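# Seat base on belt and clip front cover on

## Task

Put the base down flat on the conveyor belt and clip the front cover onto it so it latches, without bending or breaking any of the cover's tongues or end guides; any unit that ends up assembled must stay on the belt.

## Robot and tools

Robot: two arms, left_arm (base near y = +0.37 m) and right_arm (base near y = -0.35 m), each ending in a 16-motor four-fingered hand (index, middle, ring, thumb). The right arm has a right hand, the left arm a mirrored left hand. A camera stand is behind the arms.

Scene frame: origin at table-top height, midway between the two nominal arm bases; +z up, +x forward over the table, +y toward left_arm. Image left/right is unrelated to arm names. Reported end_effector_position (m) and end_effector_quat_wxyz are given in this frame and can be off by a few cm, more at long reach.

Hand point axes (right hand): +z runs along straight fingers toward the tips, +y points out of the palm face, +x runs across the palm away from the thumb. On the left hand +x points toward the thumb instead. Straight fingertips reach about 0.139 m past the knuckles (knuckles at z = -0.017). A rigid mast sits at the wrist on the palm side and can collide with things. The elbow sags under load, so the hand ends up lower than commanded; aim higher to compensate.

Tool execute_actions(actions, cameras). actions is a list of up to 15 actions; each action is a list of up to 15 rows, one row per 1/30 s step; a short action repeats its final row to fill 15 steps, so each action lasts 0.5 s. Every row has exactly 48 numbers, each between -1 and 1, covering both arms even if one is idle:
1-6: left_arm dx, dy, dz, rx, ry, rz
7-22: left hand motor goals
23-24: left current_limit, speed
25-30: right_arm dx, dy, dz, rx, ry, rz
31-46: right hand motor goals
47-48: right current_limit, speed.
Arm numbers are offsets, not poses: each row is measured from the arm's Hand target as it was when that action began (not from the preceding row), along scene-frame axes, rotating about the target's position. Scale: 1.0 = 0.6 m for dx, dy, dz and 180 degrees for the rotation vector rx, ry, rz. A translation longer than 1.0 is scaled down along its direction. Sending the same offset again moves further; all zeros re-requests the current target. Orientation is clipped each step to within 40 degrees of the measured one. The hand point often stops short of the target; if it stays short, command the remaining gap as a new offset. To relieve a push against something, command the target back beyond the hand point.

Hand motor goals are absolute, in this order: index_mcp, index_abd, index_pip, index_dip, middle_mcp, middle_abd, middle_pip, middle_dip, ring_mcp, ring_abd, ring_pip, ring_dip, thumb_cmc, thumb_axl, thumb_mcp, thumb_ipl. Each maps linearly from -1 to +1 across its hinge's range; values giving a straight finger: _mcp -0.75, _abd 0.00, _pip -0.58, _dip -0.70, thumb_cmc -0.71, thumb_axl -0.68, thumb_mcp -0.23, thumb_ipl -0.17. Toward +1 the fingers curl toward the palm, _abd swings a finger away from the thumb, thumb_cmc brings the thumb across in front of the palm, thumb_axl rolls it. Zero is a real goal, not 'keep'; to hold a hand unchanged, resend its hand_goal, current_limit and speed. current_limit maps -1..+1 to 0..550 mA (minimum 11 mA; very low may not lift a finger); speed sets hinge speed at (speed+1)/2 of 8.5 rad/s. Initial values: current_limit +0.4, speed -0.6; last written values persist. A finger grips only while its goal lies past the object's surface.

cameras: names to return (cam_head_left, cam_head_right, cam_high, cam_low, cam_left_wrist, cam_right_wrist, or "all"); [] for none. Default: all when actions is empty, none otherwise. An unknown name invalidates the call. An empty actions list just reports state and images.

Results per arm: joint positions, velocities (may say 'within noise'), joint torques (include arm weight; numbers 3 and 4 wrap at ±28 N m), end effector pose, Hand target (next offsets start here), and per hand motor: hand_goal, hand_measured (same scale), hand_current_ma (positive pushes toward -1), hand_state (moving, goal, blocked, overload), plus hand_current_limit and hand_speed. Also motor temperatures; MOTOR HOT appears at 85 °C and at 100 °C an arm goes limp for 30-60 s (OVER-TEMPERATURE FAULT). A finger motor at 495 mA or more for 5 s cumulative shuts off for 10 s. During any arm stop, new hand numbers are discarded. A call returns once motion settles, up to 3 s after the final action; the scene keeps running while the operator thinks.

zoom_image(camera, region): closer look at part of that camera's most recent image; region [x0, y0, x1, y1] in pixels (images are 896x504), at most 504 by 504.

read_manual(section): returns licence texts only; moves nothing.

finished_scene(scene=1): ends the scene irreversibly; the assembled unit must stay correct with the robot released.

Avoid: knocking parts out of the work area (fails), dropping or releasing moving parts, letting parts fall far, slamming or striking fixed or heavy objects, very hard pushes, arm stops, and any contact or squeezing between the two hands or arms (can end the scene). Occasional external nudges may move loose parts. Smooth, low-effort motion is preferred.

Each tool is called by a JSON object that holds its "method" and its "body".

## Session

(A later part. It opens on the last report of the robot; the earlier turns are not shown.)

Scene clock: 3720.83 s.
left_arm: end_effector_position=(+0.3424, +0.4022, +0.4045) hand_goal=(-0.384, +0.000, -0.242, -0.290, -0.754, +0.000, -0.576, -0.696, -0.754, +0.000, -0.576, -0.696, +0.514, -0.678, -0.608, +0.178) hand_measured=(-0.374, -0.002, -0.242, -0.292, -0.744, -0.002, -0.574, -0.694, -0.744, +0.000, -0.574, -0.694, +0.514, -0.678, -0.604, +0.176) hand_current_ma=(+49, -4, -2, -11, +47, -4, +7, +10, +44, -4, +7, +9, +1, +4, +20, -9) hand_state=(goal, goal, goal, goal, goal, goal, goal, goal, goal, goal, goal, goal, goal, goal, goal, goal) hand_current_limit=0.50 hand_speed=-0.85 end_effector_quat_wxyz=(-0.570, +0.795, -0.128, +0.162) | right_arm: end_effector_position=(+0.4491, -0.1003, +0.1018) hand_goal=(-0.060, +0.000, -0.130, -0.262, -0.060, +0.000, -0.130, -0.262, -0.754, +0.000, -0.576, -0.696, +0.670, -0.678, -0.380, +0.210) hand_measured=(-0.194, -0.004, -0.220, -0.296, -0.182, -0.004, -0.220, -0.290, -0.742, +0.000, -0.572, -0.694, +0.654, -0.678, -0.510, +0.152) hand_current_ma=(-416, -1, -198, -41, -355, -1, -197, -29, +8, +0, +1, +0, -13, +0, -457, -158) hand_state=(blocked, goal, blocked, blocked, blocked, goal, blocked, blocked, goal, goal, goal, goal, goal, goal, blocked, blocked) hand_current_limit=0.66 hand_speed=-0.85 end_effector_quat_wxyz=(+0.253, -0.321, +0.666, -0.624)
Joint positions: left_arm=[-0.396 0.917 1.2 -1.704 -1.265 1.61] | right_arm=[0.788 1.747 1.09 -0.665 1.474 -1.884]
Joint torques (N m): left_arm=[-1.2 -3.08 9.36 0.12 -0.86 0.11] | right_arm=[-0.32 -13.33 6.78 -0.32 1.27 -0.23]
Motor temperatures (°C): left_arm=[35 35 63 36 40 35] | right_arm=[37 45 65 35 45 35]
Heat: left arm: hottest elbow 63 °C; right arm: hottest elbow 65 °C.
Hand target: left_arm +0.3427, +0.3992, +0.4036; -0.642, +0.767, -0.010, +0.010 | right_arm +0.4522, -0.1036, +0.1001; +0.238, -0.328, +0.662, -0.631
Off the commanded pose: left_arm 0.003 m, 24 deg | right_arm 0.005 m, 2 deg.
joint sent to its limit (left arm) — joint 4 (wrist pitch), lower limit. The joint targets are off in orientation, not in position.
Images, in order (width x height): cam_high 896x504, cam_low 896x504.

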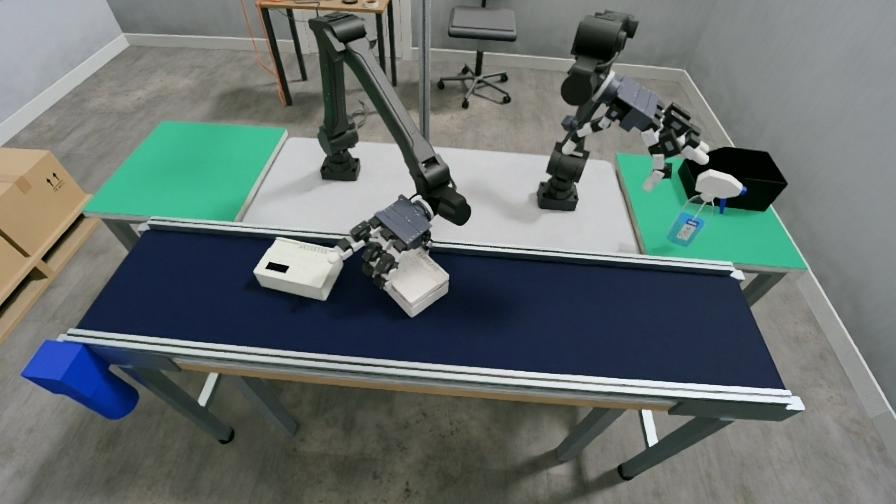

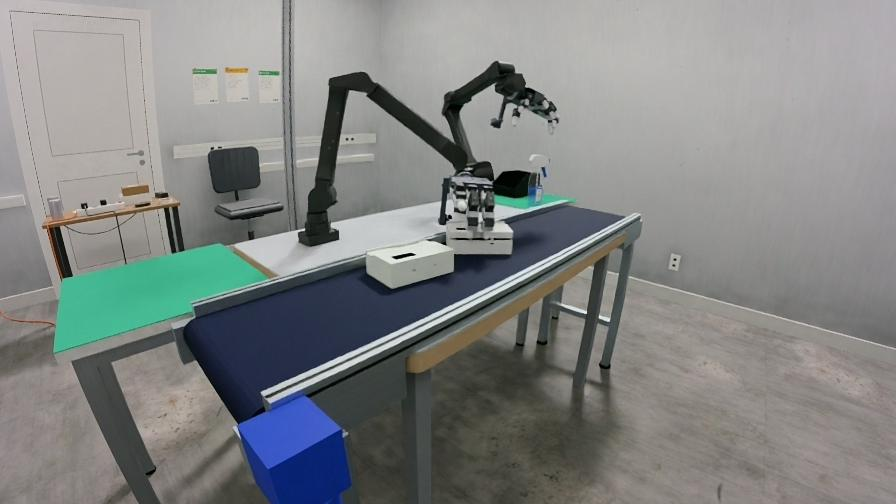

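{"method": "execute_actions", "body": {"actions": [[[0,0,0,0,0,0,-0.384,0,-0.241,-0.29,-0.754,0,-0.576,-0.696,-0.754,0,-0.576,-0.696,0.514,-0.678,-0.607,0.178,0.5,-0.85,0,0,-0.008,0,0,0,-0.06,0,-0.13,-0.262,-0.06,0,-0.13,-0.262,-0.754,0,-0.576,-0.696,0.671,-0.678,-0.38,0.21,0.66,-0.85]]], "cameras": ["cam_high","cam_low","cam_head_left"]}}

{"method": "zoom_image", "body": {"camera": "cam_low", "region": [440, 222, 480, 254]}}

{"method": "zoom_image", "body": {"camera": "cam_low", "region": [480, 222, 520, 254]}}

{"method": "zoom_image", "body": {"camera": "cam_head_left", "region": [462, 256, 490, 284]}}

{"method": "zoom_image", "body": {"camera": "cam_high", "region": [384, 260, 464, 316]}}

Scene clock: 3728.50 s.
left_arm: end_effector_position=(+0.3424, +0.4022, +0.4045) hand_goal=(-0.384, +0.000, -0.242, -0.290, -0.754, +0.000, -0.576, -0.696, -0.754, +0.000, -0.576, -0.696, +0.514, -0.678, -0.608, +0.178) hand_measured=(-0.374, -0.002, -0.242, -0.292, -0.744, -0.002, -0.574, -0.694, -0.744, +0.000, -0.574, -0.694, +0.514, -0.678, -0.604, +0.176) hand_current_ma=(+49, -4, -2, -11, +47, -4, +7, +10, +44, -4, +7, +9, +1, +4, +20, -9) hand_state=(goal, goal, goal, goal, goal, goal, goal, goal, goal, goal, goal, goal, goal, goal, goal, goal) hand_current_limit=0.50 hand_speed=-0.85 end_effector_quat_wxyz=(-0.570, +0.795, -0.128, +0.162) | right_arm: end_effector_position=(+0.4491, -0.1005, +0.1017) hand_goal=(-0.060, +0.000, -0.130, -0.262, -0.060, +0.000, -0.130, -0.262, -0.754, +0.000, -0.576, -0.696, +0.670, -0.678, -0.380, +0.210) hand_measured=(-0.194, -0.004, -0.220, -0.296, -0.182, -0.004, -0.220, -0.290, -0.742, +0.000, -0.572, -0.694, +0.652, -0.678, -0.510, +0.152) hand_current_ma=(-416, -1, -198, -41, -355, -1, -197, -29, +8, +0, +1, +0, -14, +0, -456, -158) hand_state=(blocked, goal, blocked, blocked, blocked, goal, blocked, blocked, goal, goal, goal, goal, goal, goal, blocked, blocked) hand_current_limit=0.66 hand_speed=-0.85 end_effector_quat_wxyz=(+0.253, -0.321, +0.666, -0.624)
Joint positions: left_arm=[-0.396 0.917 1.2 -1.704 -1.265 1.61] | right_arm=[0.788 1.748 1.09 -0.665 1.475 -1.884]
Joint torques (N m): left_arm=[-1.03 -2.9 9.36 0.02 -0.87 0.11] | right_arm=[-0.67 -12.86 6.69 -0.09 1.26 -0.2]
Motor temperatures (°C): left_arm=[35 35 63 36 40 35] | right_arm=[37 45 65 35 45 35]
Heat: left arm: hottest elbow 63 °C; right arm: hottest elbow 65 °C.
Hand target: left_arm +0.3427, +0.3992, +0.4036; -0.642, +0.767, -0.010, +0.010 | right_arm +0.4522, -0.1036, +0.0954; +0.238, -0.328, +0.662, -0.631
Off the commanded pose: left_arm 0.003 m, 24 deg | right_arm 0.008 m, 2 deg.
joint sent to its limit (left arm) — joint 4 (wrist pitch), lower limit. The joint targets are off in orientation, not in position.
Images, in order (width x height): cam_head_left 896x504, cam_high 896x504, cam_low 896x504.

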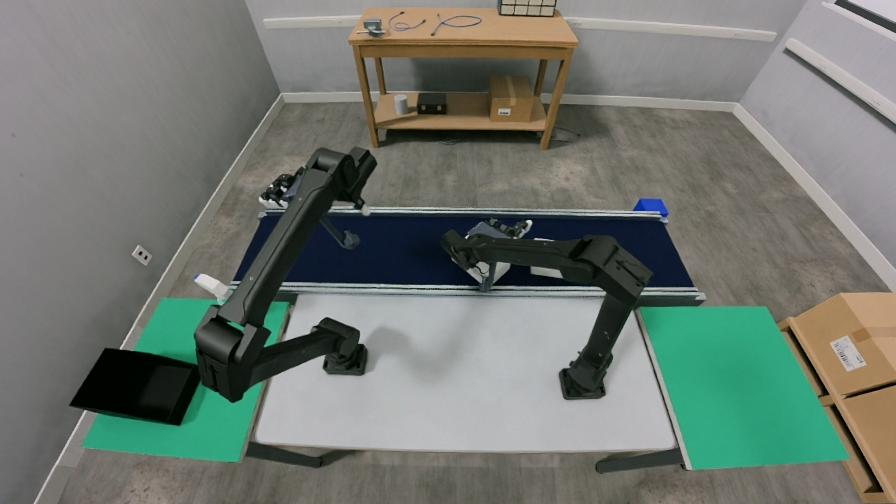

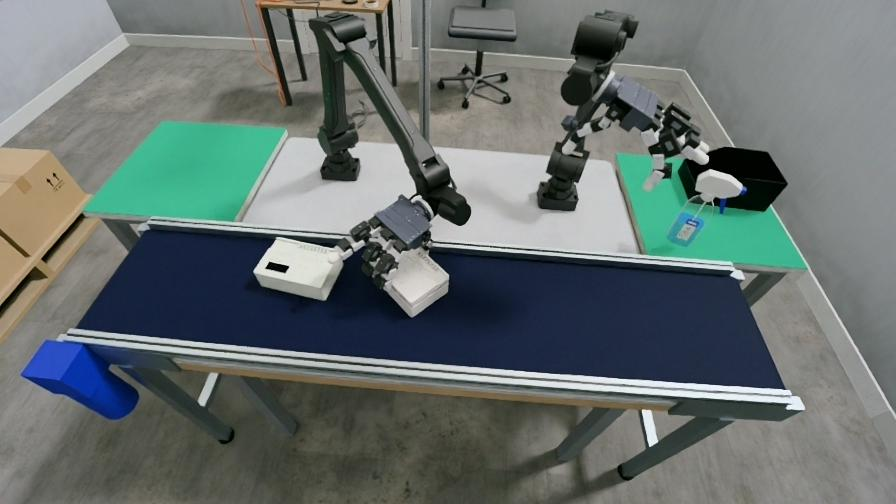

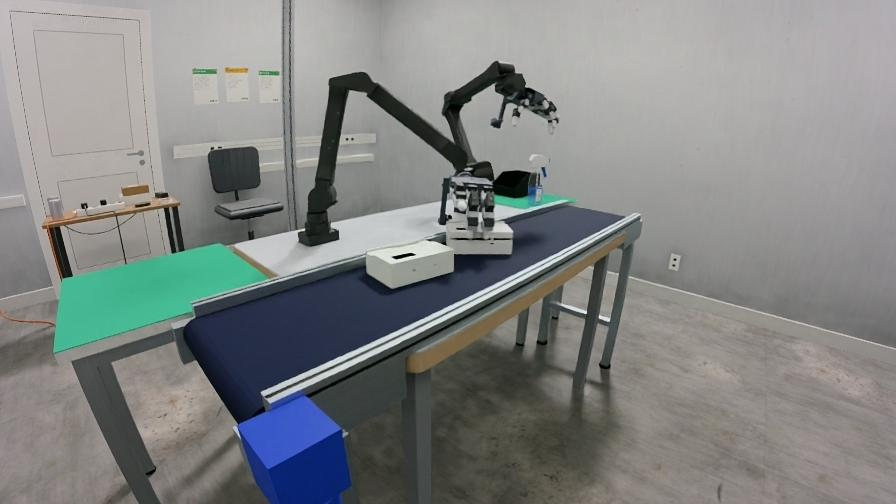

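Scaled by 12.600 from the camera's 896x504 image, which has a finer 1280x720 frame.

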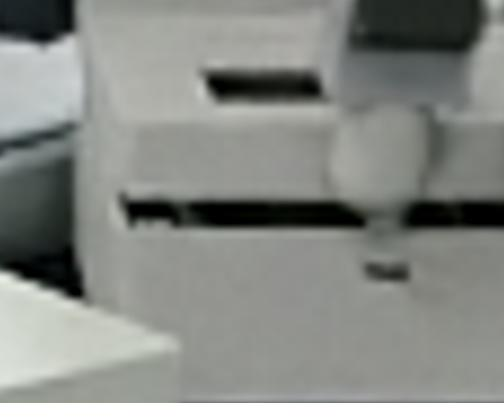

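Scaled by 12.600 from the camera's 896x504 image, which has a finer 1280x720 frame.

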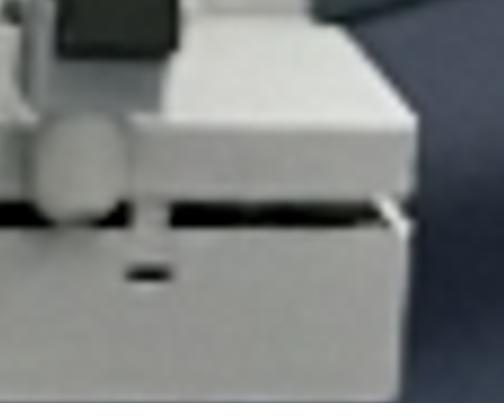

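Scaled by 18.000 from the camera's 896x504 image, which has a finer 1280x720 frame.

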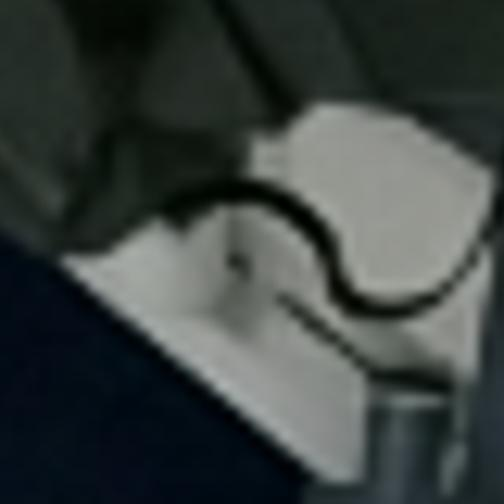

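Scaled by 6.300 from the camera's 896x504 image, which has a finer 1280x720 frame.

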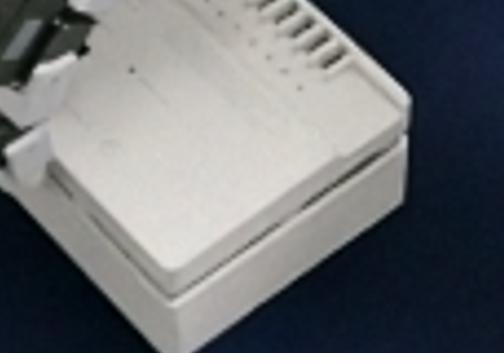

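{"method": "execute_actions", "body": {"actions": [[[0,0,0,0,0,0,-0.384,0,-0.241,-0.29,-0.754,0,-0.576,-0.696,-0.754,0,-0.576,-0.696,0.514,-0.678,-0.607,0.178,0.5,-0.85,0,0,-0.009,0,0,0,-0.06,0,-0.13,-0.262,-0.06,0,-0.13,-0.262,-0.754,0,-0.576,-0.696,0.671,-0.678,-0.38,0.21,0.66,-0.85]]]}}

{"method": "execute_actions", "body": {"actions": [[[0,0,0,0,0,0,-0.384,0,-0.241,-0.29,-0.754,0,-0.576,-0.696,-0.754,0,-0.576,-0.696,0.514,-0.678,-0.607,0.178,0.5,-0.85,0,0,-0.009,0,0,0,-0.06,0,-0.13,-0.262,-0.06,0,-0.13,-0.262,-0.754,0,-0.576,-0.696,0.671,-0.678,-0.38,0.21,0.66,-0.85]]], "cameras": ["cam_high","cam_low","cam_head_left"]}}

{"method": "zoom_image", "body": {"camera": "cam_low", "region": [440, 222, 524, 254]}}

{"method": "zoom_image", "body": {"camera": "cam_head_left", "region": [462, 256, 490, 284]}}

{"method": "zoom_image", "body": {"camera": "cam_high", "region": [384, 260, 464, 316]}}

Scene clock: 3745.20 s.
left_arm: end_effector_position=(+0.3424, +0.4022, +0.4045) hand_goal=(-0.384, +0.000, -0.242, -0.290, -0.754, +0.000, -0.576, -0.696, -0.754, +0.000, -0.576, -0.696, +0.514, -0.678, -0.608, +0.178) hand_measured=(-0.374, -0.002, -0.242, -0.292, -0.744, -0.002, -0.574, -0.694, -0.744, +0.000, -0.574, -0.694, +0.514, -0.678, -0.604, +0.176) hand_current_ma=(+49, -4, -2, -11, +47, -4, +7, +10, +44, -4, +7, +9, +1, +4, +20, -9) hand_state=(goal, goal, goal, goal, goal, goal, goal, goal, goal, goal, goal, goal, goal, goal, goal, goal) hand_current_limit=0.50 hand_speed=-0.85 end_effector_quat_wxyz=(-0.570, +0.795, -0.128, +0.162) | right_arm: end_effector_position=(+0.4493, -0.1007, +0.1012) hand_goal=(-0.060, +0.000, -0.130, -0.262, -0.060, +0.000, -0.130, -0.262, -0.754, +0.000, -0.576, -0.696, +0.670, -0.678, -0.380, +0.210) hand_measured=(-0.194, -0.004, -0.220, -0.296, -0.182, -0.004, -0.220, -0.290, -0.742, +0.000, -0.572, -0.694, +0.652, -0.678, -0.510, +0.152) hand_current_ma=(-416, -1, -198, -41, -352, -1, -197, -29, +8, +0, +1, +0, -14, +0, -456, -158) hand_state=(blocked, goal, blocked, blocked, blocked, goal, blocked, blocked, goal, goal, goal, goal, goal, goal, blocked, blocked) hand_current_limit=0.66 hand_speed=-0.85 end_effector_quat_wxyz=(+0.253, -0.320, +0.665, -0.625)
Joint positions: left_arm=[-0.396 0.917 1.2 -1.704 -1.265 1.61] | right_arm=[0.788 1.75 1.09 -0.665 1.478 -1.882]
Joint torques (N m): left_arm=[-1.2 -3.08 9.33 0.05 -0.85 0.11] | right_arm=[-0.09 -12.1 6.5 0.14 1.15 -0.11]
Motor temperatures (°C): left_arm=[35 35 63 36 40 35] | right_arm=[37 44 66 35 44 35]
Heat: left arm: hottest elbow 63 °C; right arm: hottest elbow 66 °C.
Hand target: left_arm +0.3427, +0.3992, +0.4036; -0.642, +0.767, -0.010, +0.010 | right_arm +0.4522, -0.1036, +0.0900; +0.238, -0.328, +0.662, -0.631
Off the commanded pose: left_arm 0.003 m, 24 deg | right_arm 0.012 m, 2 deg.
joint sent to its limit (left arm) — joint 4 (wrist pitch), lower limit. The joint targets are off in orientation, not in position.

Scene clock: 3745.90 s.
left_arm: end_effector_position=(+0.3424, +0.4022, +0.4045) hand_goal=(-0.384, +0.000, -0.242, -0.290, -0.754, +0.000, -0.576, -0.696, -0.754, +0.000, -0.576, -0.696, +0.514, -0.678, -0.608, +0.178) hand_measured=(-0.374, -0.002, -0.242, -0.292, -0.744, -0.002, -0.574, -0.694, -0.744, +0.000, -0.574, -0.694, +0.514, -0.678, -0.604, +0.176) hand_current_ma=(+49, -4, -2, -11, +47, -4, +7, +10, +44, -4, +7, +9, +1, +4, +20, -9) hand_state=(goal, goal, goal, goal, goal, goal, goal, goal, goal, goal, goal, goal, goal, goal, goal, goal) hand_current_limit=0.50 hand_speed=-0.85 end_effector_quat_wxyz=(-0.570, +0.795, -0.128, +0.162) | right_arm: end_effector_position=(+0.4495, -0.1009, +0.1009) hand_goal=(-0.060, +0.000, -0.130, -0.262, -0.060, +0.000, -0.130, -0.262, -0.754, +0.000, -0.576, -0.696, +0.670, -0.678, -0.380, +0.210) hand_measured=(-0.194, -0.004, -0.218, -0.296, -0.182, -0.004, -0.218, -0.290, -0.742, +0.000, -0.572, -0.694, +0.652, -0.678, -0.510, +0.152) hand_current_ma=(-416, -1, -193, -41, -351, -1, -192, -29, +8, +0, +1, +0, -14, +0, -456, -158) hand_state=(blocked, goal, blocked, blocked, blocked, goal, blocked, blocked, goal, goal, goal, goal, goal, goal, blocked, blocked) hand_current_limit=0.66 hand_speed=-0.85 end_effector_quat_wxyz=(+0.253, -0.320, +0.665, -0.626)
Joint positions: left_arm=[-0.396 0.917 1.2 -1.704 -1.265 1.61] | right_arm=[0.788 1.751 1.09 -0.665 1.48 -1.881]
Joint torques (N m): left_arm=[-1.08 -3.14 9.33 0.05 -0.85 0.11] | right_arm=[-0.09 -11.52 6.39 0.49 1.07 -0.09]
Motor temperatures (°C): left_arm=[35 35 63 36 40 35] | right_arm=[37 44 66 35 44 35]
Heat: left arm: hottest elbow 63 °C; right arm: hottest elbow 66 °C.
Hand target: left_arm +0.3427, +0.3992, +0.4036; -0.642, +0.767, -0.010, +0.010 | right_arm +0.4522, -0.1036, +0.0846; +0.238, -0.328, +0.662, -0.631
Off the commanded pose: left_arm 0.003 m, 24 deg | right_arm 0.017 m, 2 deg.
joint sent to its limit (left arm) — joint 4 (wrist pitch), lower limit. The joint targets are off in orientation, not in position.
Images, in order (width x height): cam_head_left 896x504, cam_high 896x504, cam_low 896x504.

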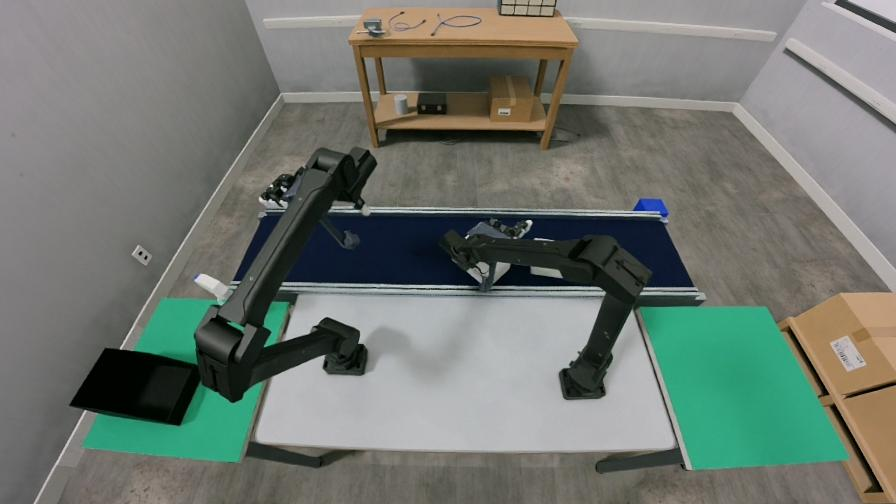

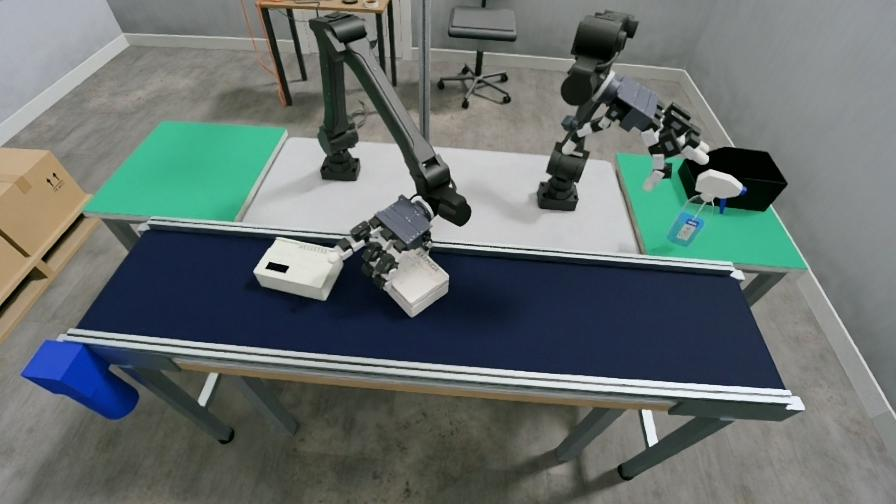

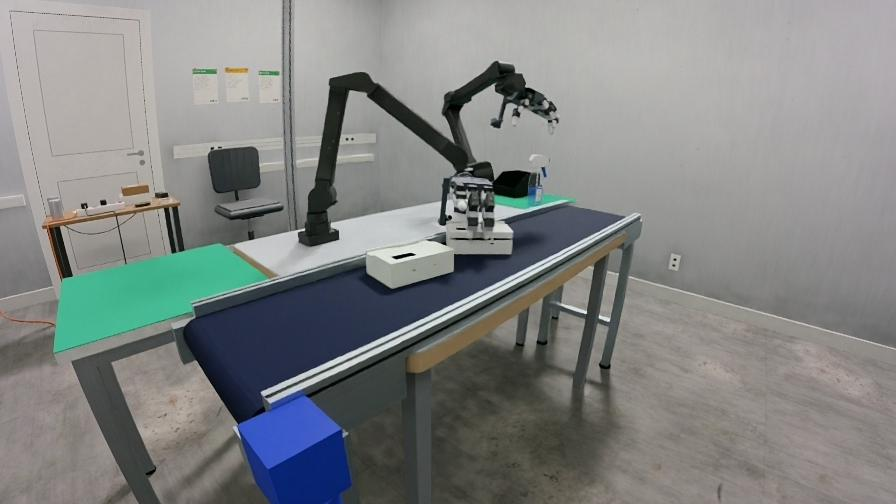

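Scaled by 6.000 from the camera's 896x504 image, which has a finer 1280x720 frame.

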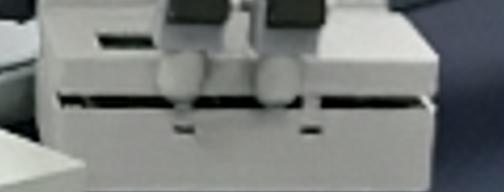

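Scaled by 18.000 from the camera's 896x504 image, which has a finer 1280x720 frame.

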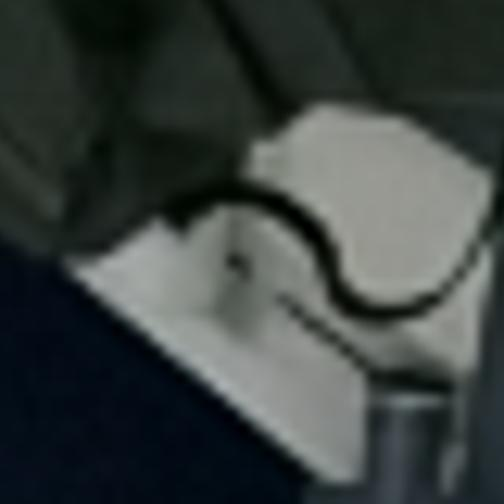

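Scaled by 6.300 from the camera's 896x504 image, which has a finer 1280x720 frame.

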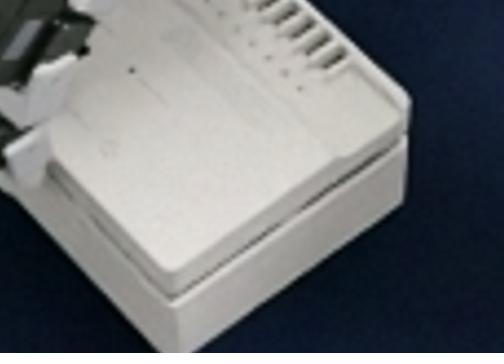

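{"method": "execute_actions", "body": {"actions": [[[0,0,0,0,0,0,-0.384,0,-0.241,-0.29,-0.754,0,-0.576,-0.696,-0.754,0,-0.576,-0.696,0.514,-0.678,-0.607,0.178,0.5,-0.85,0,0,-0.014,0,0,0,-0.06,0,-0.13,-0.262,-0.06,0,-0.13,-0.262,-0.754,0,-0.576,-0.696,0.671,-0.678,-0.38,0.21,0.66,-0.85]],[[0,0,0,0,0,0,-0.384,0,-0.241,-0.29,-0.754,0,-0.576,-0.696,-0.754,0,-0.576,-0.696,0.514,-0.678,-0.607,0.178,0.5,-0.85,0,0,-0.01,0,0,0,-0.06,0,-0.13,-0.262,-0.06,0,-0.13,-0.262,-0.754,0,-0.576,-0.696,0.671,-0.678,-0.38,0.21,0.66,-0.85]]], "cameras": ["cam_high","cam_low","cam_head_left"]}}

{"method": "zoom_image", "body": {"camera": "cam_low", "region": [440, 222, 524, 254]}}

{"method": "zoom_image", "body": {"camera": "cam_high", "region": [384, 260, 464, 316]}}

Scene clock: 3756.23 s.
left_arm: end_effector_position=(+0.3424, +0.4022, +0.4045) hand_goal=(-0.384, +0.000, -0.242, -0.290, -0.754, +0.000, -0.576, -0.696, -0.754, +0.000, -0.576, -0.696, +0.514, -0.678, -0.608, +0.178) hand_measured=(-0.374, -0.002, -0.242, -0.292, -0.744, -0.002, -0.574, -0.694, -0.744, +0.000, -0.574, -0.694, +0.514, -0.678, -0.604, +0.176) hand_current_ma=(+49, -4, -2, -11, +47, -4, +7, +10, +44, -4, +7, +9, +1, +4, +20, -9) hand_state=(goal, goal, goal, goal, goal, goal, goal, goal, goal, goal, goal, goal, goal, goal, goal, goal) hand_current_limit=0.50 hand_speed=-0.85 end_effector_quat_wxyz=(-0.570, +0.795, -0.128, +0.162) | right_arm: end_effector_position=(+0.4512, -0.1003, +0.0997) hand_goal=(-0.060, +0.000, -0.130, -0.262, -0.060, +0.000, -0.130, -0.262, -0.754, +0.000, -0.576, -0.696, +0.670, -0.678, -0.380, +0.210) hand_measured=(-0.194, +0.012, -0.208, -0.296, -0.178, +0.010, -0.210, -0.290, -0.742, +0.000, -0.572, -0.694, +0.664, -0.678, -0.520, +0.152) hand_current_ma=(-416, +6, -155, -41, -341, +5, -165, -29, +8, +0, +1, +0, -3, +0, -457, -158) hand_state=(blocked, goal, blocked, blocked, blocked, goal, blocked, blocked, goal, goal, goal, goal, goal, goal, blocked, blocked) hand_current_limit=0.66 hand_speed=-0.85 end_effector_quat_wxyz=(+0.256, -0.316, +0.663, -0.628)
Joint positions: left_arm=[-0.396 0.917 1.2 -1.704 -1.265 1.61] | right_arm=[0.788 1.758 1.09 -0.652 1.489 -1.881]
Joint torques (N m): left_arm=[-1.08 -3.14 9.35 0.06 -0.86 0.1] | right_arm=[-0.15 -9.99 5.35 0.99 0.69 0.04]
Motor temperatures (°C): left_arm=[35 35 63 36 40 35] | right_arm=[37 44 66 35 44 35]
Heat: left arm: hottest elbow 63 °C; right arm: hottest elbow 66 °C.
Hand target: left_arm +0.3427, +0.3992, +0.4036; -0.642, +0.767, -0.010, +0.010 | right_arm +0.4523, -0.1035, +0.0702; +0.238, -0.328, +0.662, -0.631
Off the commanded pose: left_arm 0.003 m, 24 deg | right_arm 0.030 m, 2 deg.
joint sent to its limit (left arm) — joint 4 (wrist pitch), lower limit. The joint targets are off in orientation, not in position.
Images, in order (width x height): cam_head_left 896x504, cam_high 896x504, cam_low 896x504.

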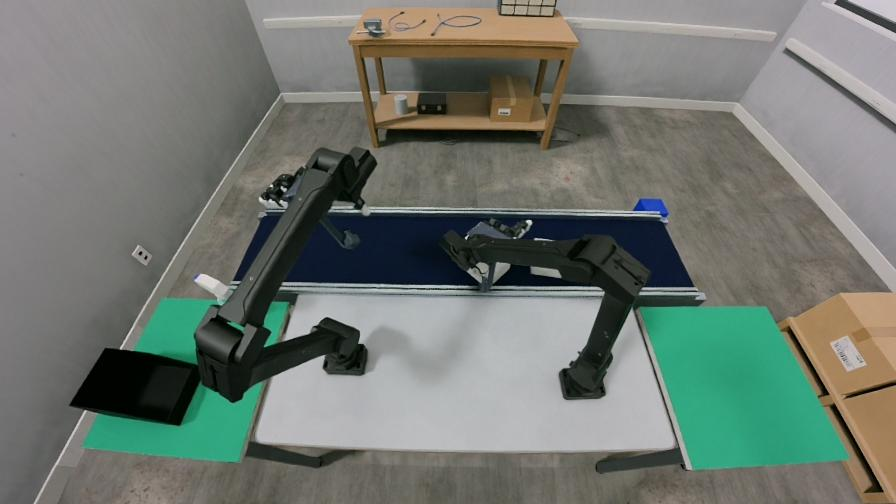

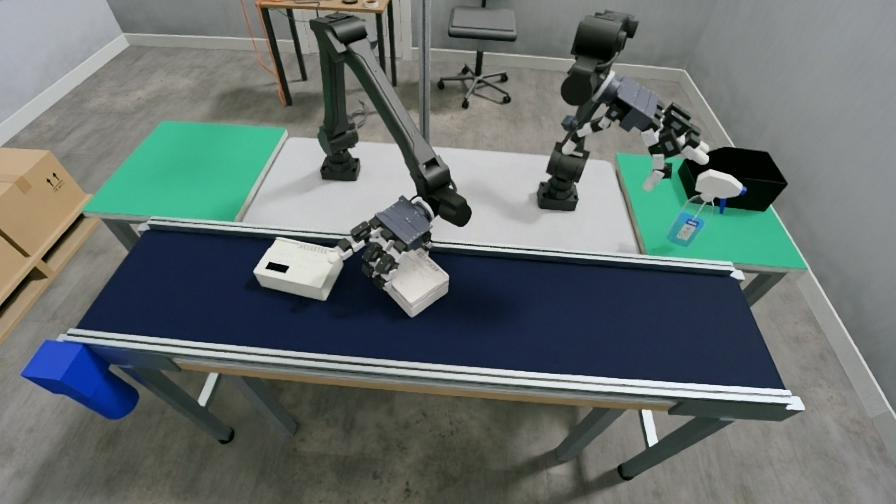

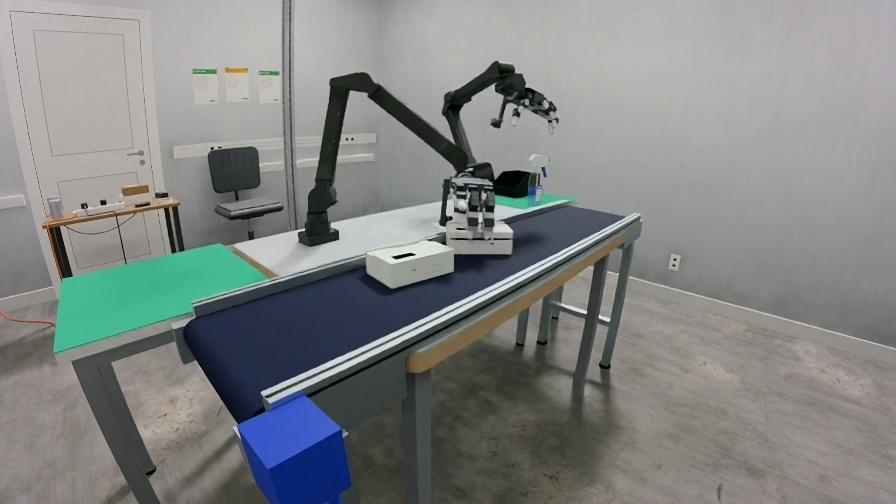

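Scaled by 6.000 from the camera's 896x504 image, which has a finer 1280x720 frame.

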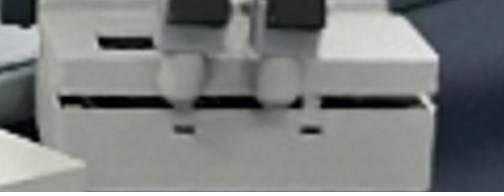

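Scaled by 6.300 from the camera's 896x504 image, which has a finer 1280x720 frame.

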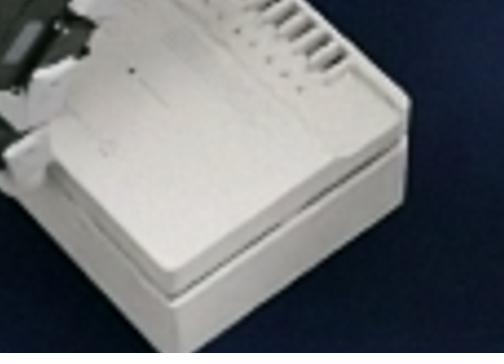

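{"method": "zoom_image", "body": {"camera": "cam_low", "region": [440, 230, 470, 250]}}

{"method": "zoom_image", "body": {"camera": "cam_low", "region": [462, 232, 496, 248]}}

{"method": "zoom_image", "body": {"camera": "cam_low", "region": [486, 228, 516, 248]}}

{"method": "zoom_image", "body": {"camera": "cam_head_left", "region": [456, 250, 500, 290]}}

{"method": "zoom_image", "body": {"camera": "cam_high", "region": [384, 276, 416, 312]}}

{"method": "zoom_image", "body": {"camera": "cam_high", "region": [412, 272, 456, 312]}}

Scaled by 16.800 from the camera's 896x504 image, which has a finer 1280x720 frame.

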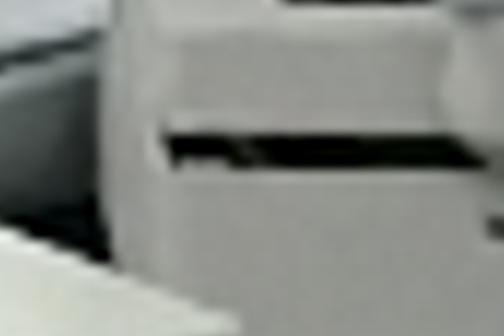

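Scaled by 14.824 from the camera's 896x504 image, which has a finer 1280x720 frame.

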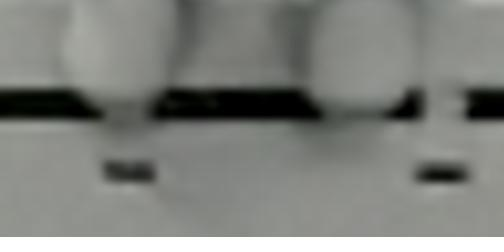

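Scaled by 16.800 from the camera's 896x504 image, which has a finer 1280x720 frame.

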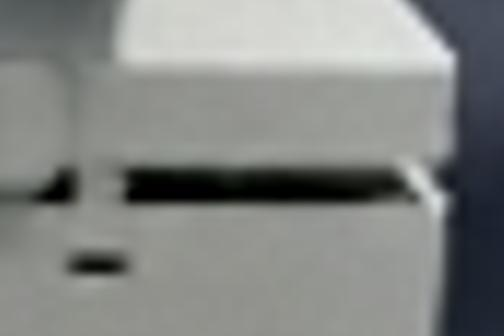

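Scaled by 11.455 from the camera's 896x504 image, which has a finer 1280x720 frame.

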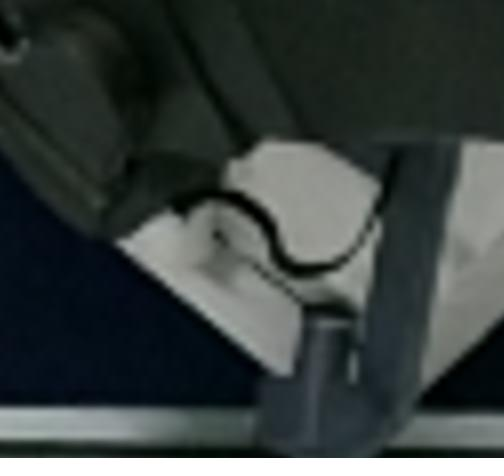

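Scaled by 14.000 from the camera's 896x504 image, which has a finer 1280x720 frame.

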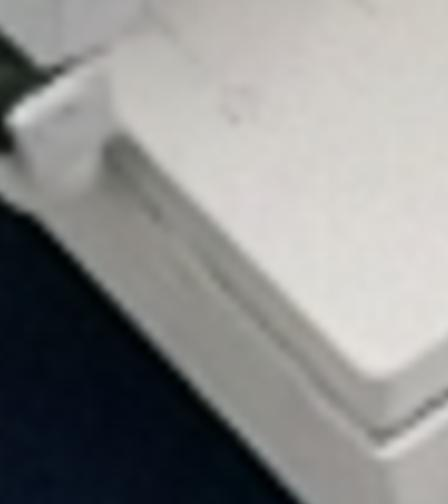

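Scaled by 11.455 from the camera's 896x504 image, which has a finer 1280x720 frame.

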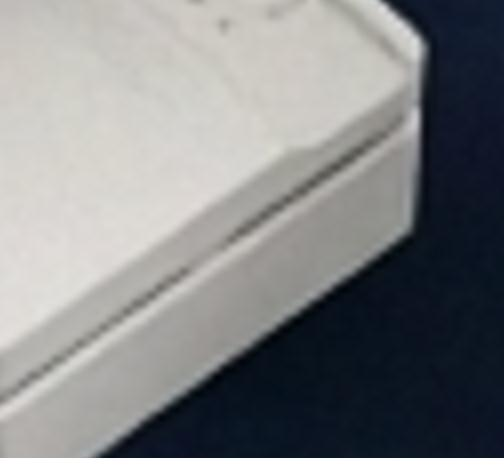

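{"method": "execute_actions", "body": {"actions": [[[0,0,0,0,0,0,-0.384,0,-0.241,-0.29,-0.754,0,-0.576,-0.696,-0.754,0,-0.576,-0.696,0.514,-0.678,-0.607,0.178,0.5,-0.85,0,0,0.03,0,0,0,-0.06,0,-0.13,-0.262,-0.06,0,-0.13,-0.262,-0.754,0,-0.576,-0.696,0.671,-0.678,-0.4,0.21,0.66,-0.85]]]}}

{"method": "execute_actions", "body": {"actions": [[[0,0,0,0,0,0,-0.384,0,-0.241,-0.29,-0.754,0,-0.576,-0.696,-0.754,0,-0.576,-0.696,0.514,-0.678,-0.607,0.178,0.5,-0.85,0,0,0.012,0,0,0,-0.1,0,-0.15,-0.275,-0.1,0,-0.15,-0.275,-0.754,0,-0.576,-0.696,0.671,-0.678,-0.44,0.2,0.66,-0.85]],[[0,0,0,0,0,0,-0.384,0,-0.241,-0.29,-0.754,0,-0.576,-0.696,-0.754,0,-0.576,-0.696,0.514,-0.678,-0.607,0.178,0.5,-0.85,0,0,0.012,0,0,0,-0.16,0,-0.19,-0.285,-0.16,0,-0.19,-0.285,-0.754,0,-0.576,-0.696,0.671,-0.678,-0.48,0.18,0.66,-0.85]]], "cameras": ["cam_high","cam_low"]}}

{"method": "zoom_image", "body": {"camera": "cam_low", "region": [440, 222, 524, 254]}}

Scene clock: 3803.80 s.
left_arm: end_effector_position=(+0.3424, +0.4022, +0.4045) hand_goal=(-0.384, +0.000, -0.242, -0.290, -0.754, +0.000, -0.576, -0.696, -0.754, +0.000, -0.576, -0.696, +0.514, -0.678, -0.608, +0.178) hand_measured=(-0.374, -0.002, -0.242, -0.292, -0.744, -0.002, -0.574, -0.694, -0.744, +0.000, -0.574, -0.694, +0.514, -0.678, -0.604, +0.176) hand_current_ma=(+49, -4, -2, -11, +47, -4, +7, +10, +44, -4, +7, +9, +1, +4, +20, -9) hand_state=(goal, goal, goal, goal, goal, goal, goal, goal, goal, goal, goal, goal, goal, goal, goal, goal) hand_current_limit=0.50 hand_speed=-0.85 end_effector_quat_wxyz=(-0.570, +0.795, -0.128, +0.162) | right_arm: end_effector_position=(+0.4510, -0.1005, +0.0998) hand_goal=(-0.060, +0.000, -0.130, -0.262, -0.060, +0.000, -0.130, -0.262, -0.754, +0.000, -0.576, -0.696, +0.670, -0.678, -0.400, +0.210) hand_measured=(-0.194, +0.012, -0.208, -0.296, -0.178, +0.010, -0.210, -0.290, -0.742, +0.000, -0.572, -0.694, +0.664, -0.678, -0.520, +0.152) hand_current_ma=(-416, +6, -155, -41, -341, +5, -165, -29, +8, +0, +1, +0, -3, +0, -457, -158) hand_state=(blocked, goal, blocked, blocked, blocked, goal, blocked, blocked, goal, goal, goal, goal, goal, goal, blocked, blocked) hand_current_limit=0.66 hand_speed=-0.85 end_effector_quat_wxyz=(+0.255, -0.316, +0.663, -0.629)
Joint positions: left_arm=[-0.396 0.917 1.2 -1.704 -1.265 1.61] | right_arm=[0.788 1.757 1.09 -0.653 1.489 -1.881]
Joint torques (N m): left_arm=[-1.08 -3.14 9.4 0.01 -0.85 0.09] | right_arm=[-0.21 -13.27 6.39 -0.05 0.61 -0.14]
Motor temperatures (°C): left_arm=[35 35 64 36 40 35] | right_arm=[37 43 64 35 42 35]
Heat: left arm: hottest elbow 64 °C; right arm: hottest elbow 64 °C.
Hand target: left_arm +0.3427, +0.3992, +0.4036; -0.642, +0.767, -0.010, +0.010 | right_arm +0.4523, -0.1035, +0.0883; +0.238, -0.328, +0.662, -0.631
Off the commanded pose: left_arm 0.003 m, 24 deg | right_arm 0.012 m, 2 deg.
joint sent to its limit (left arm) — joint 4 (wrist pitch), lower limit. The joint targets are off in orientation, not in position.

Scene clock: 3805.00 s.
left_arm: end_effector_position=(+0.3424, +0.4022, +0.4045) hand_goal=(-0.384, +0.000, -0.242, -0.290, -0.754, +0.000, -0.576, -0.696, -0.754, +0.000, -0.576, -0.696, +0.514, -0.678, -0.608, +0.178) hand_measured=(-0.374, -0.002, -0.242, -0.292, -0.744, -0.002, -0.574, -0.694, -0.744, +0.000, -0.574, -0.694, +0.514, -0.678, -0.604, +0.176) hand_current_ma=(+49, -4, -2, -11, +47, -4, +7, +10, +44, -4, +7, +9, +1, +4, +20, -9) hand_state=(goal, goal, goal, goal, goal, goal, goal, goal, goal, goal, goal, goal, goal, goal, goal, goal) hand_current_limit=0.50 hand_speed=-0.85 end_effector_quat_wxyz=(-0.570, +0.795, -0.128, +0.162) | right_arm: end_effector_position=(+0.4492, -0.1019, +0.0998) hand_goal=(-0.160, +0.000, -0.190, -0.286, -0.160, +0.000, -0.190, -0.286, -0.754, +0.000, -0.576, -0.696, +0.670, -0.678, -0.480, +0.180) hand_measured=(-0.196, -0.004, -0.212, -0.298, -0.182, -0.006, -0.212, -0.296, -0.742, +0.000, -0.572, -0.694, +0.652, -0.678, -0.530, +0.152) hand_current_ma=(-49, -1, -21, -9, -22, -2, -22, -6, +8, +0, +1, +0, -15, +0, -116, -46) hand_state=(blocked, goal, blocked, goal, blocked, goal, blocked, goal, goal, goal, goal, goal, goal, goal, blocked, blocked) hand_current_limit=0.66 hand_speed=-0.85 end_effector_quat_wxyz=(+0.251, -0.321, +0.662, -0.629)
Joint positions: left_arm=[-0.396 0.917 1.2 -1.704 -1.265 1.61] | right_arm=[0.788 1.755 1.091 -0.669 1.485 -1.881]
Joint torques (N m): left_arm=[-1.14 -3.14 9.35 0.02 -0.86 0.1] | right_arm=[-0.44 -14.33 7.1 -0.61 0.84 -0.25]
Motor temperatures (°C): left_arm=[35 35 64 36 40 35] | right_arm=[37 43 64 35 42 35]
Heat: left arm: hottest elbow 64 °C; right arm: hottest elbow 64 °C.
Hand target: left_arm +0.3427, +0.3992, +0.4036; -0.642, +0.767, -0.010, +0.010 | right_arm +0.4523, -0.1035, +0.1027; +0.238, -0.328, +0.662, -0.631
Off the commanded pose: left_arm 0.003 m, 24 deg | right_arm 0.004 m, 2 deg.
joint sent to its limit (left arm) — joint 4 (wrist pitch), lower limit. The joint targets are off in orientation, not in position.
Images, in order (width x height): cam_high 896x504, cam_low 896x504.

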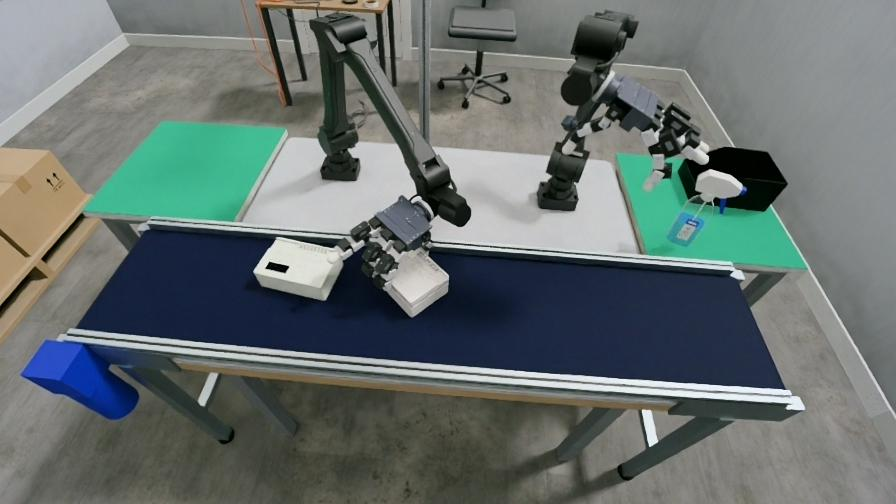

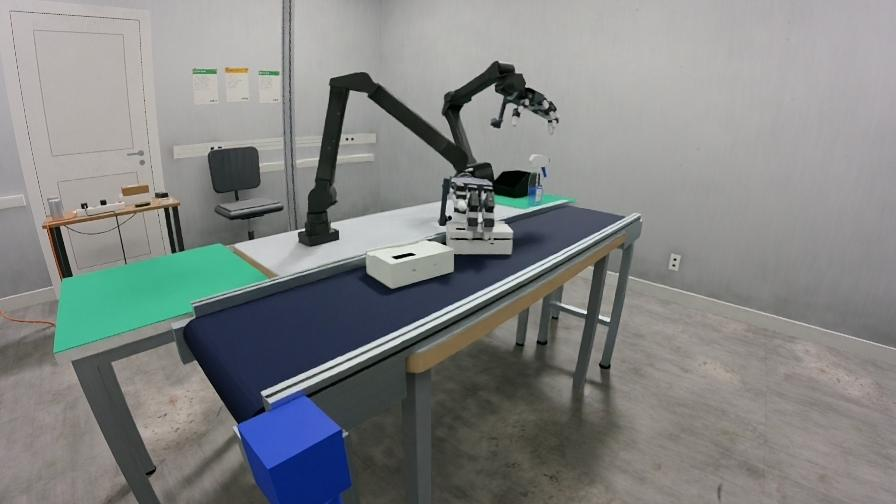

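Scaled by 6.000 from the camera's 896x504 image, which has a finer 1280x720 frame.

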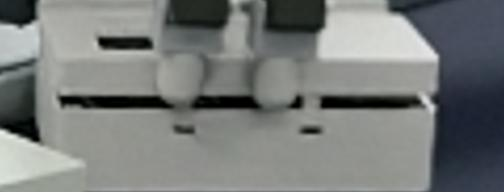

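{"method": "execute_actions", "body": {"actions": [[[0,0,0,0,0,0,-0.384,0,-0.241,-0.29,-0.754,0,-0.576,-0.696,-0.754,0,-0.576,-0.696,0.514,-0.678,-0.607,0.178,0.5,-0.85,0,0,0,0,0,0,-0.22,0,-0.22,-0.29,-0.22,0,-0.22,-0.29,-0.754,0,-0.576,-0.696,0.671,-0.678,-0.55,0.178,0.66,-0.9]],[[0,0,0,0,0,0,-0.384,0,-0.241,-0.29,-0.754,0,-0.576,-0.696,-0.754,0,-0.576,-0.696,0.514,-0.678,-0.607,0.178,0.5,-0.85,0,0,0,0,0,0,-0.384,0,-0.241,-0.29,-0.384,0,-0.241,-0.29,-0.754,0,-0.576,-0.696,0.671,-0.678,-0.63,0.178,0.66,-0.9]]], "cameras": ["cam_high","cam_low","cam_head_left"]}}

{"method": "zoom_image", "body": {"camera": "cam_low", "region": [440, 210, 524, 258]}}

{"method": "zoom_image", "body": {"camera": "cam_high", "region": [364, 240, 464, 320]}}

Scene clock: 3816.30 s.
left_arm: end_effector_position=(+0.3424, +0.4022, +0.4045) hand_goal=(-0.384, +0.000, -0.242, -0.290, -0.754, +0.000, -0.576, -0.696, -0.754, +0.000, -0.576, -0.696, +0.514, -0.678, -0.608, +0.178) hand_measured=(-0.374, -0.002, -0.242, -0.292, -0.744, -0.002, -0.574, -0.694, -0.744, +0.000, -0.574, -0.694, +0.514, -0.678, -0.604, +0.176) hand_current_ma=(+49, -4, -2, -11, +47, -4, +7, +10, +44, -4, +7, +9, +1, +4, +20, -9) hand_state=(goal, goal, goal, goal, goal, goal, goal, goal, goal, goal, goal, goal, goal, goal, goal, goal) hand_current_limit=0.50 hand_speed=-0.85 end_effector_quat_wxyz=(-0.570, +0.795, -0.128, +0.162) | right_arm: end_effector_position=(+0.4459, -0.1041, +0.0976) hand_goal=(-0.384, +0.000, -0.242, -0.290, -0.384, +0.000, -0.242, -0.290, -0.754, +0.000, -0.576, -0.696, +0.670, -0.678, -0.630, +0.178) hand_measured=(-0.362, -0.004, -0.238, -0.292, -0.366, -0.004, -0.238, -0.292, -0.742, +0.000, -0.572, -0.694, +0.664, -0.678, -0.622, +0.176) hand_current_ma=(+23, -1, +2, -1, +16, -1, +2, -1, +8, +0, +1, +0, -3, +0, +5, -1) hand_state=(blocked, goal, goal, goal, goal, goal, goal, goal, goal, goal, goal, goal, goal, goal, goal, goal) hand_current_limit=0.66 hand_speed=-0.90 end_effector_quat_wxyz=(+0.242, -0.330, +0.661, -0.629)
Joint positions: left_arm=[-0.396 0.917 1.2 -1.704 -1.265 1.61] | right_arm=[0.788 1.755 1.091 -0.692 1.477 -1.882]
Joint torques (N m): left_arm=[-1.08 -2.96 9.4 0.05 -0.85 0.11] | right_arm=[-0.5 -14.62 7.13 0.02 1.21 -0.17]
Motor temperatures (°C): left_arm=[35 35 64 36 40 35] | right_arm=[37 44 65 35 42 35]
Heat: left arm: hottest elbow 64 °C; right arm: hottest elbow 65 °C.
Hand target: left_arm +0.3427, +0.3992, +0.4036; -0.642, +0.767, -0.010, +0.010 | right_arm +0.4523, -0.1035, +0.1027; +0.238, -0.328, +0.662, -0.631
Off the commanded pose: left_arm 0.003 m, 24 deg | right_arm 0.008 m, 0 deg.
joint sent to its limit (left arm) — joint 4 (wrist pitch), lower limit. The joint targets are off in orientation, not in position.
Images, in order (width x height): cam_head_left 896x504, cam_high 896x504, cam_low 896x504.

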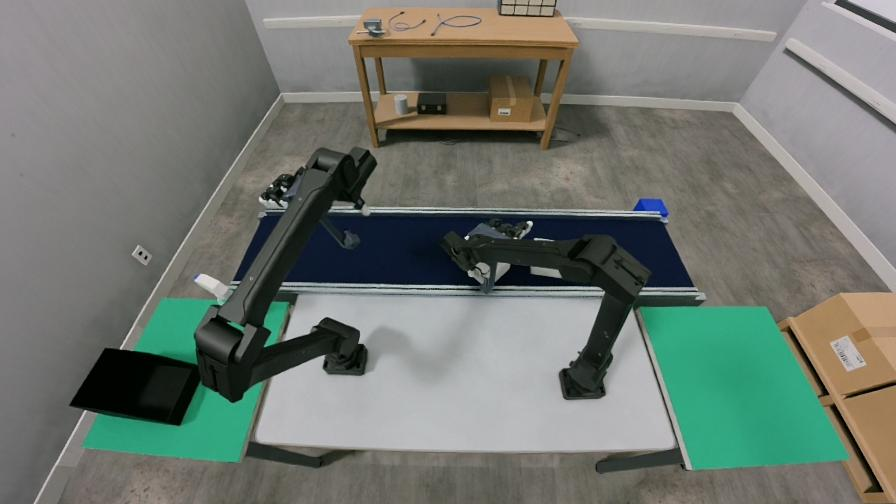

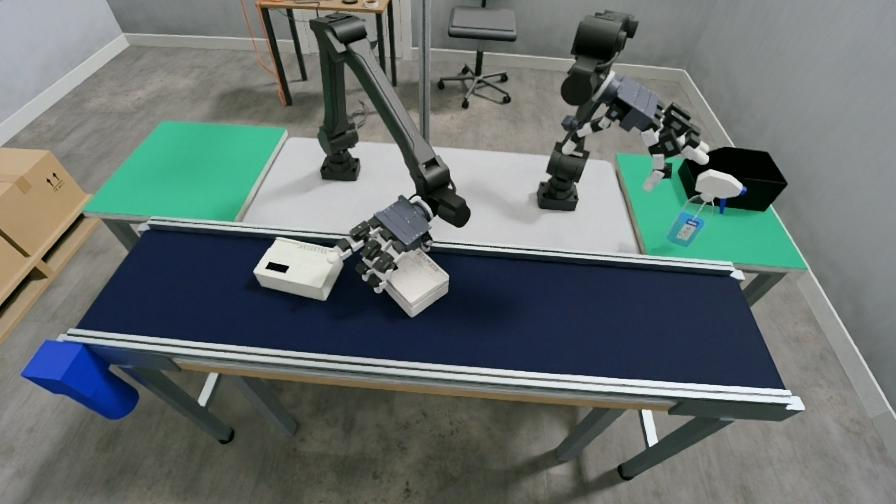

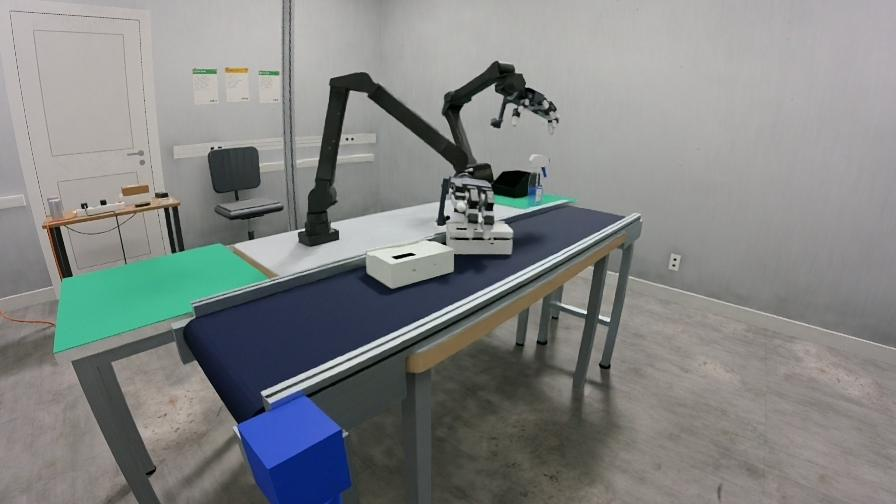

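Scaled by 6.000 from the camera's 896x504 image, which has a finer 1280x720 frame.

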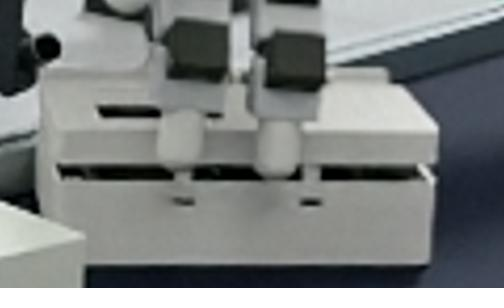

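Scaled by 5.040 from the camera's 896x504 image, which has a finer 1280x720 frame.

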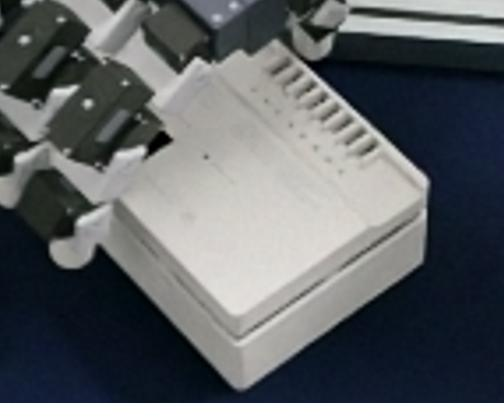

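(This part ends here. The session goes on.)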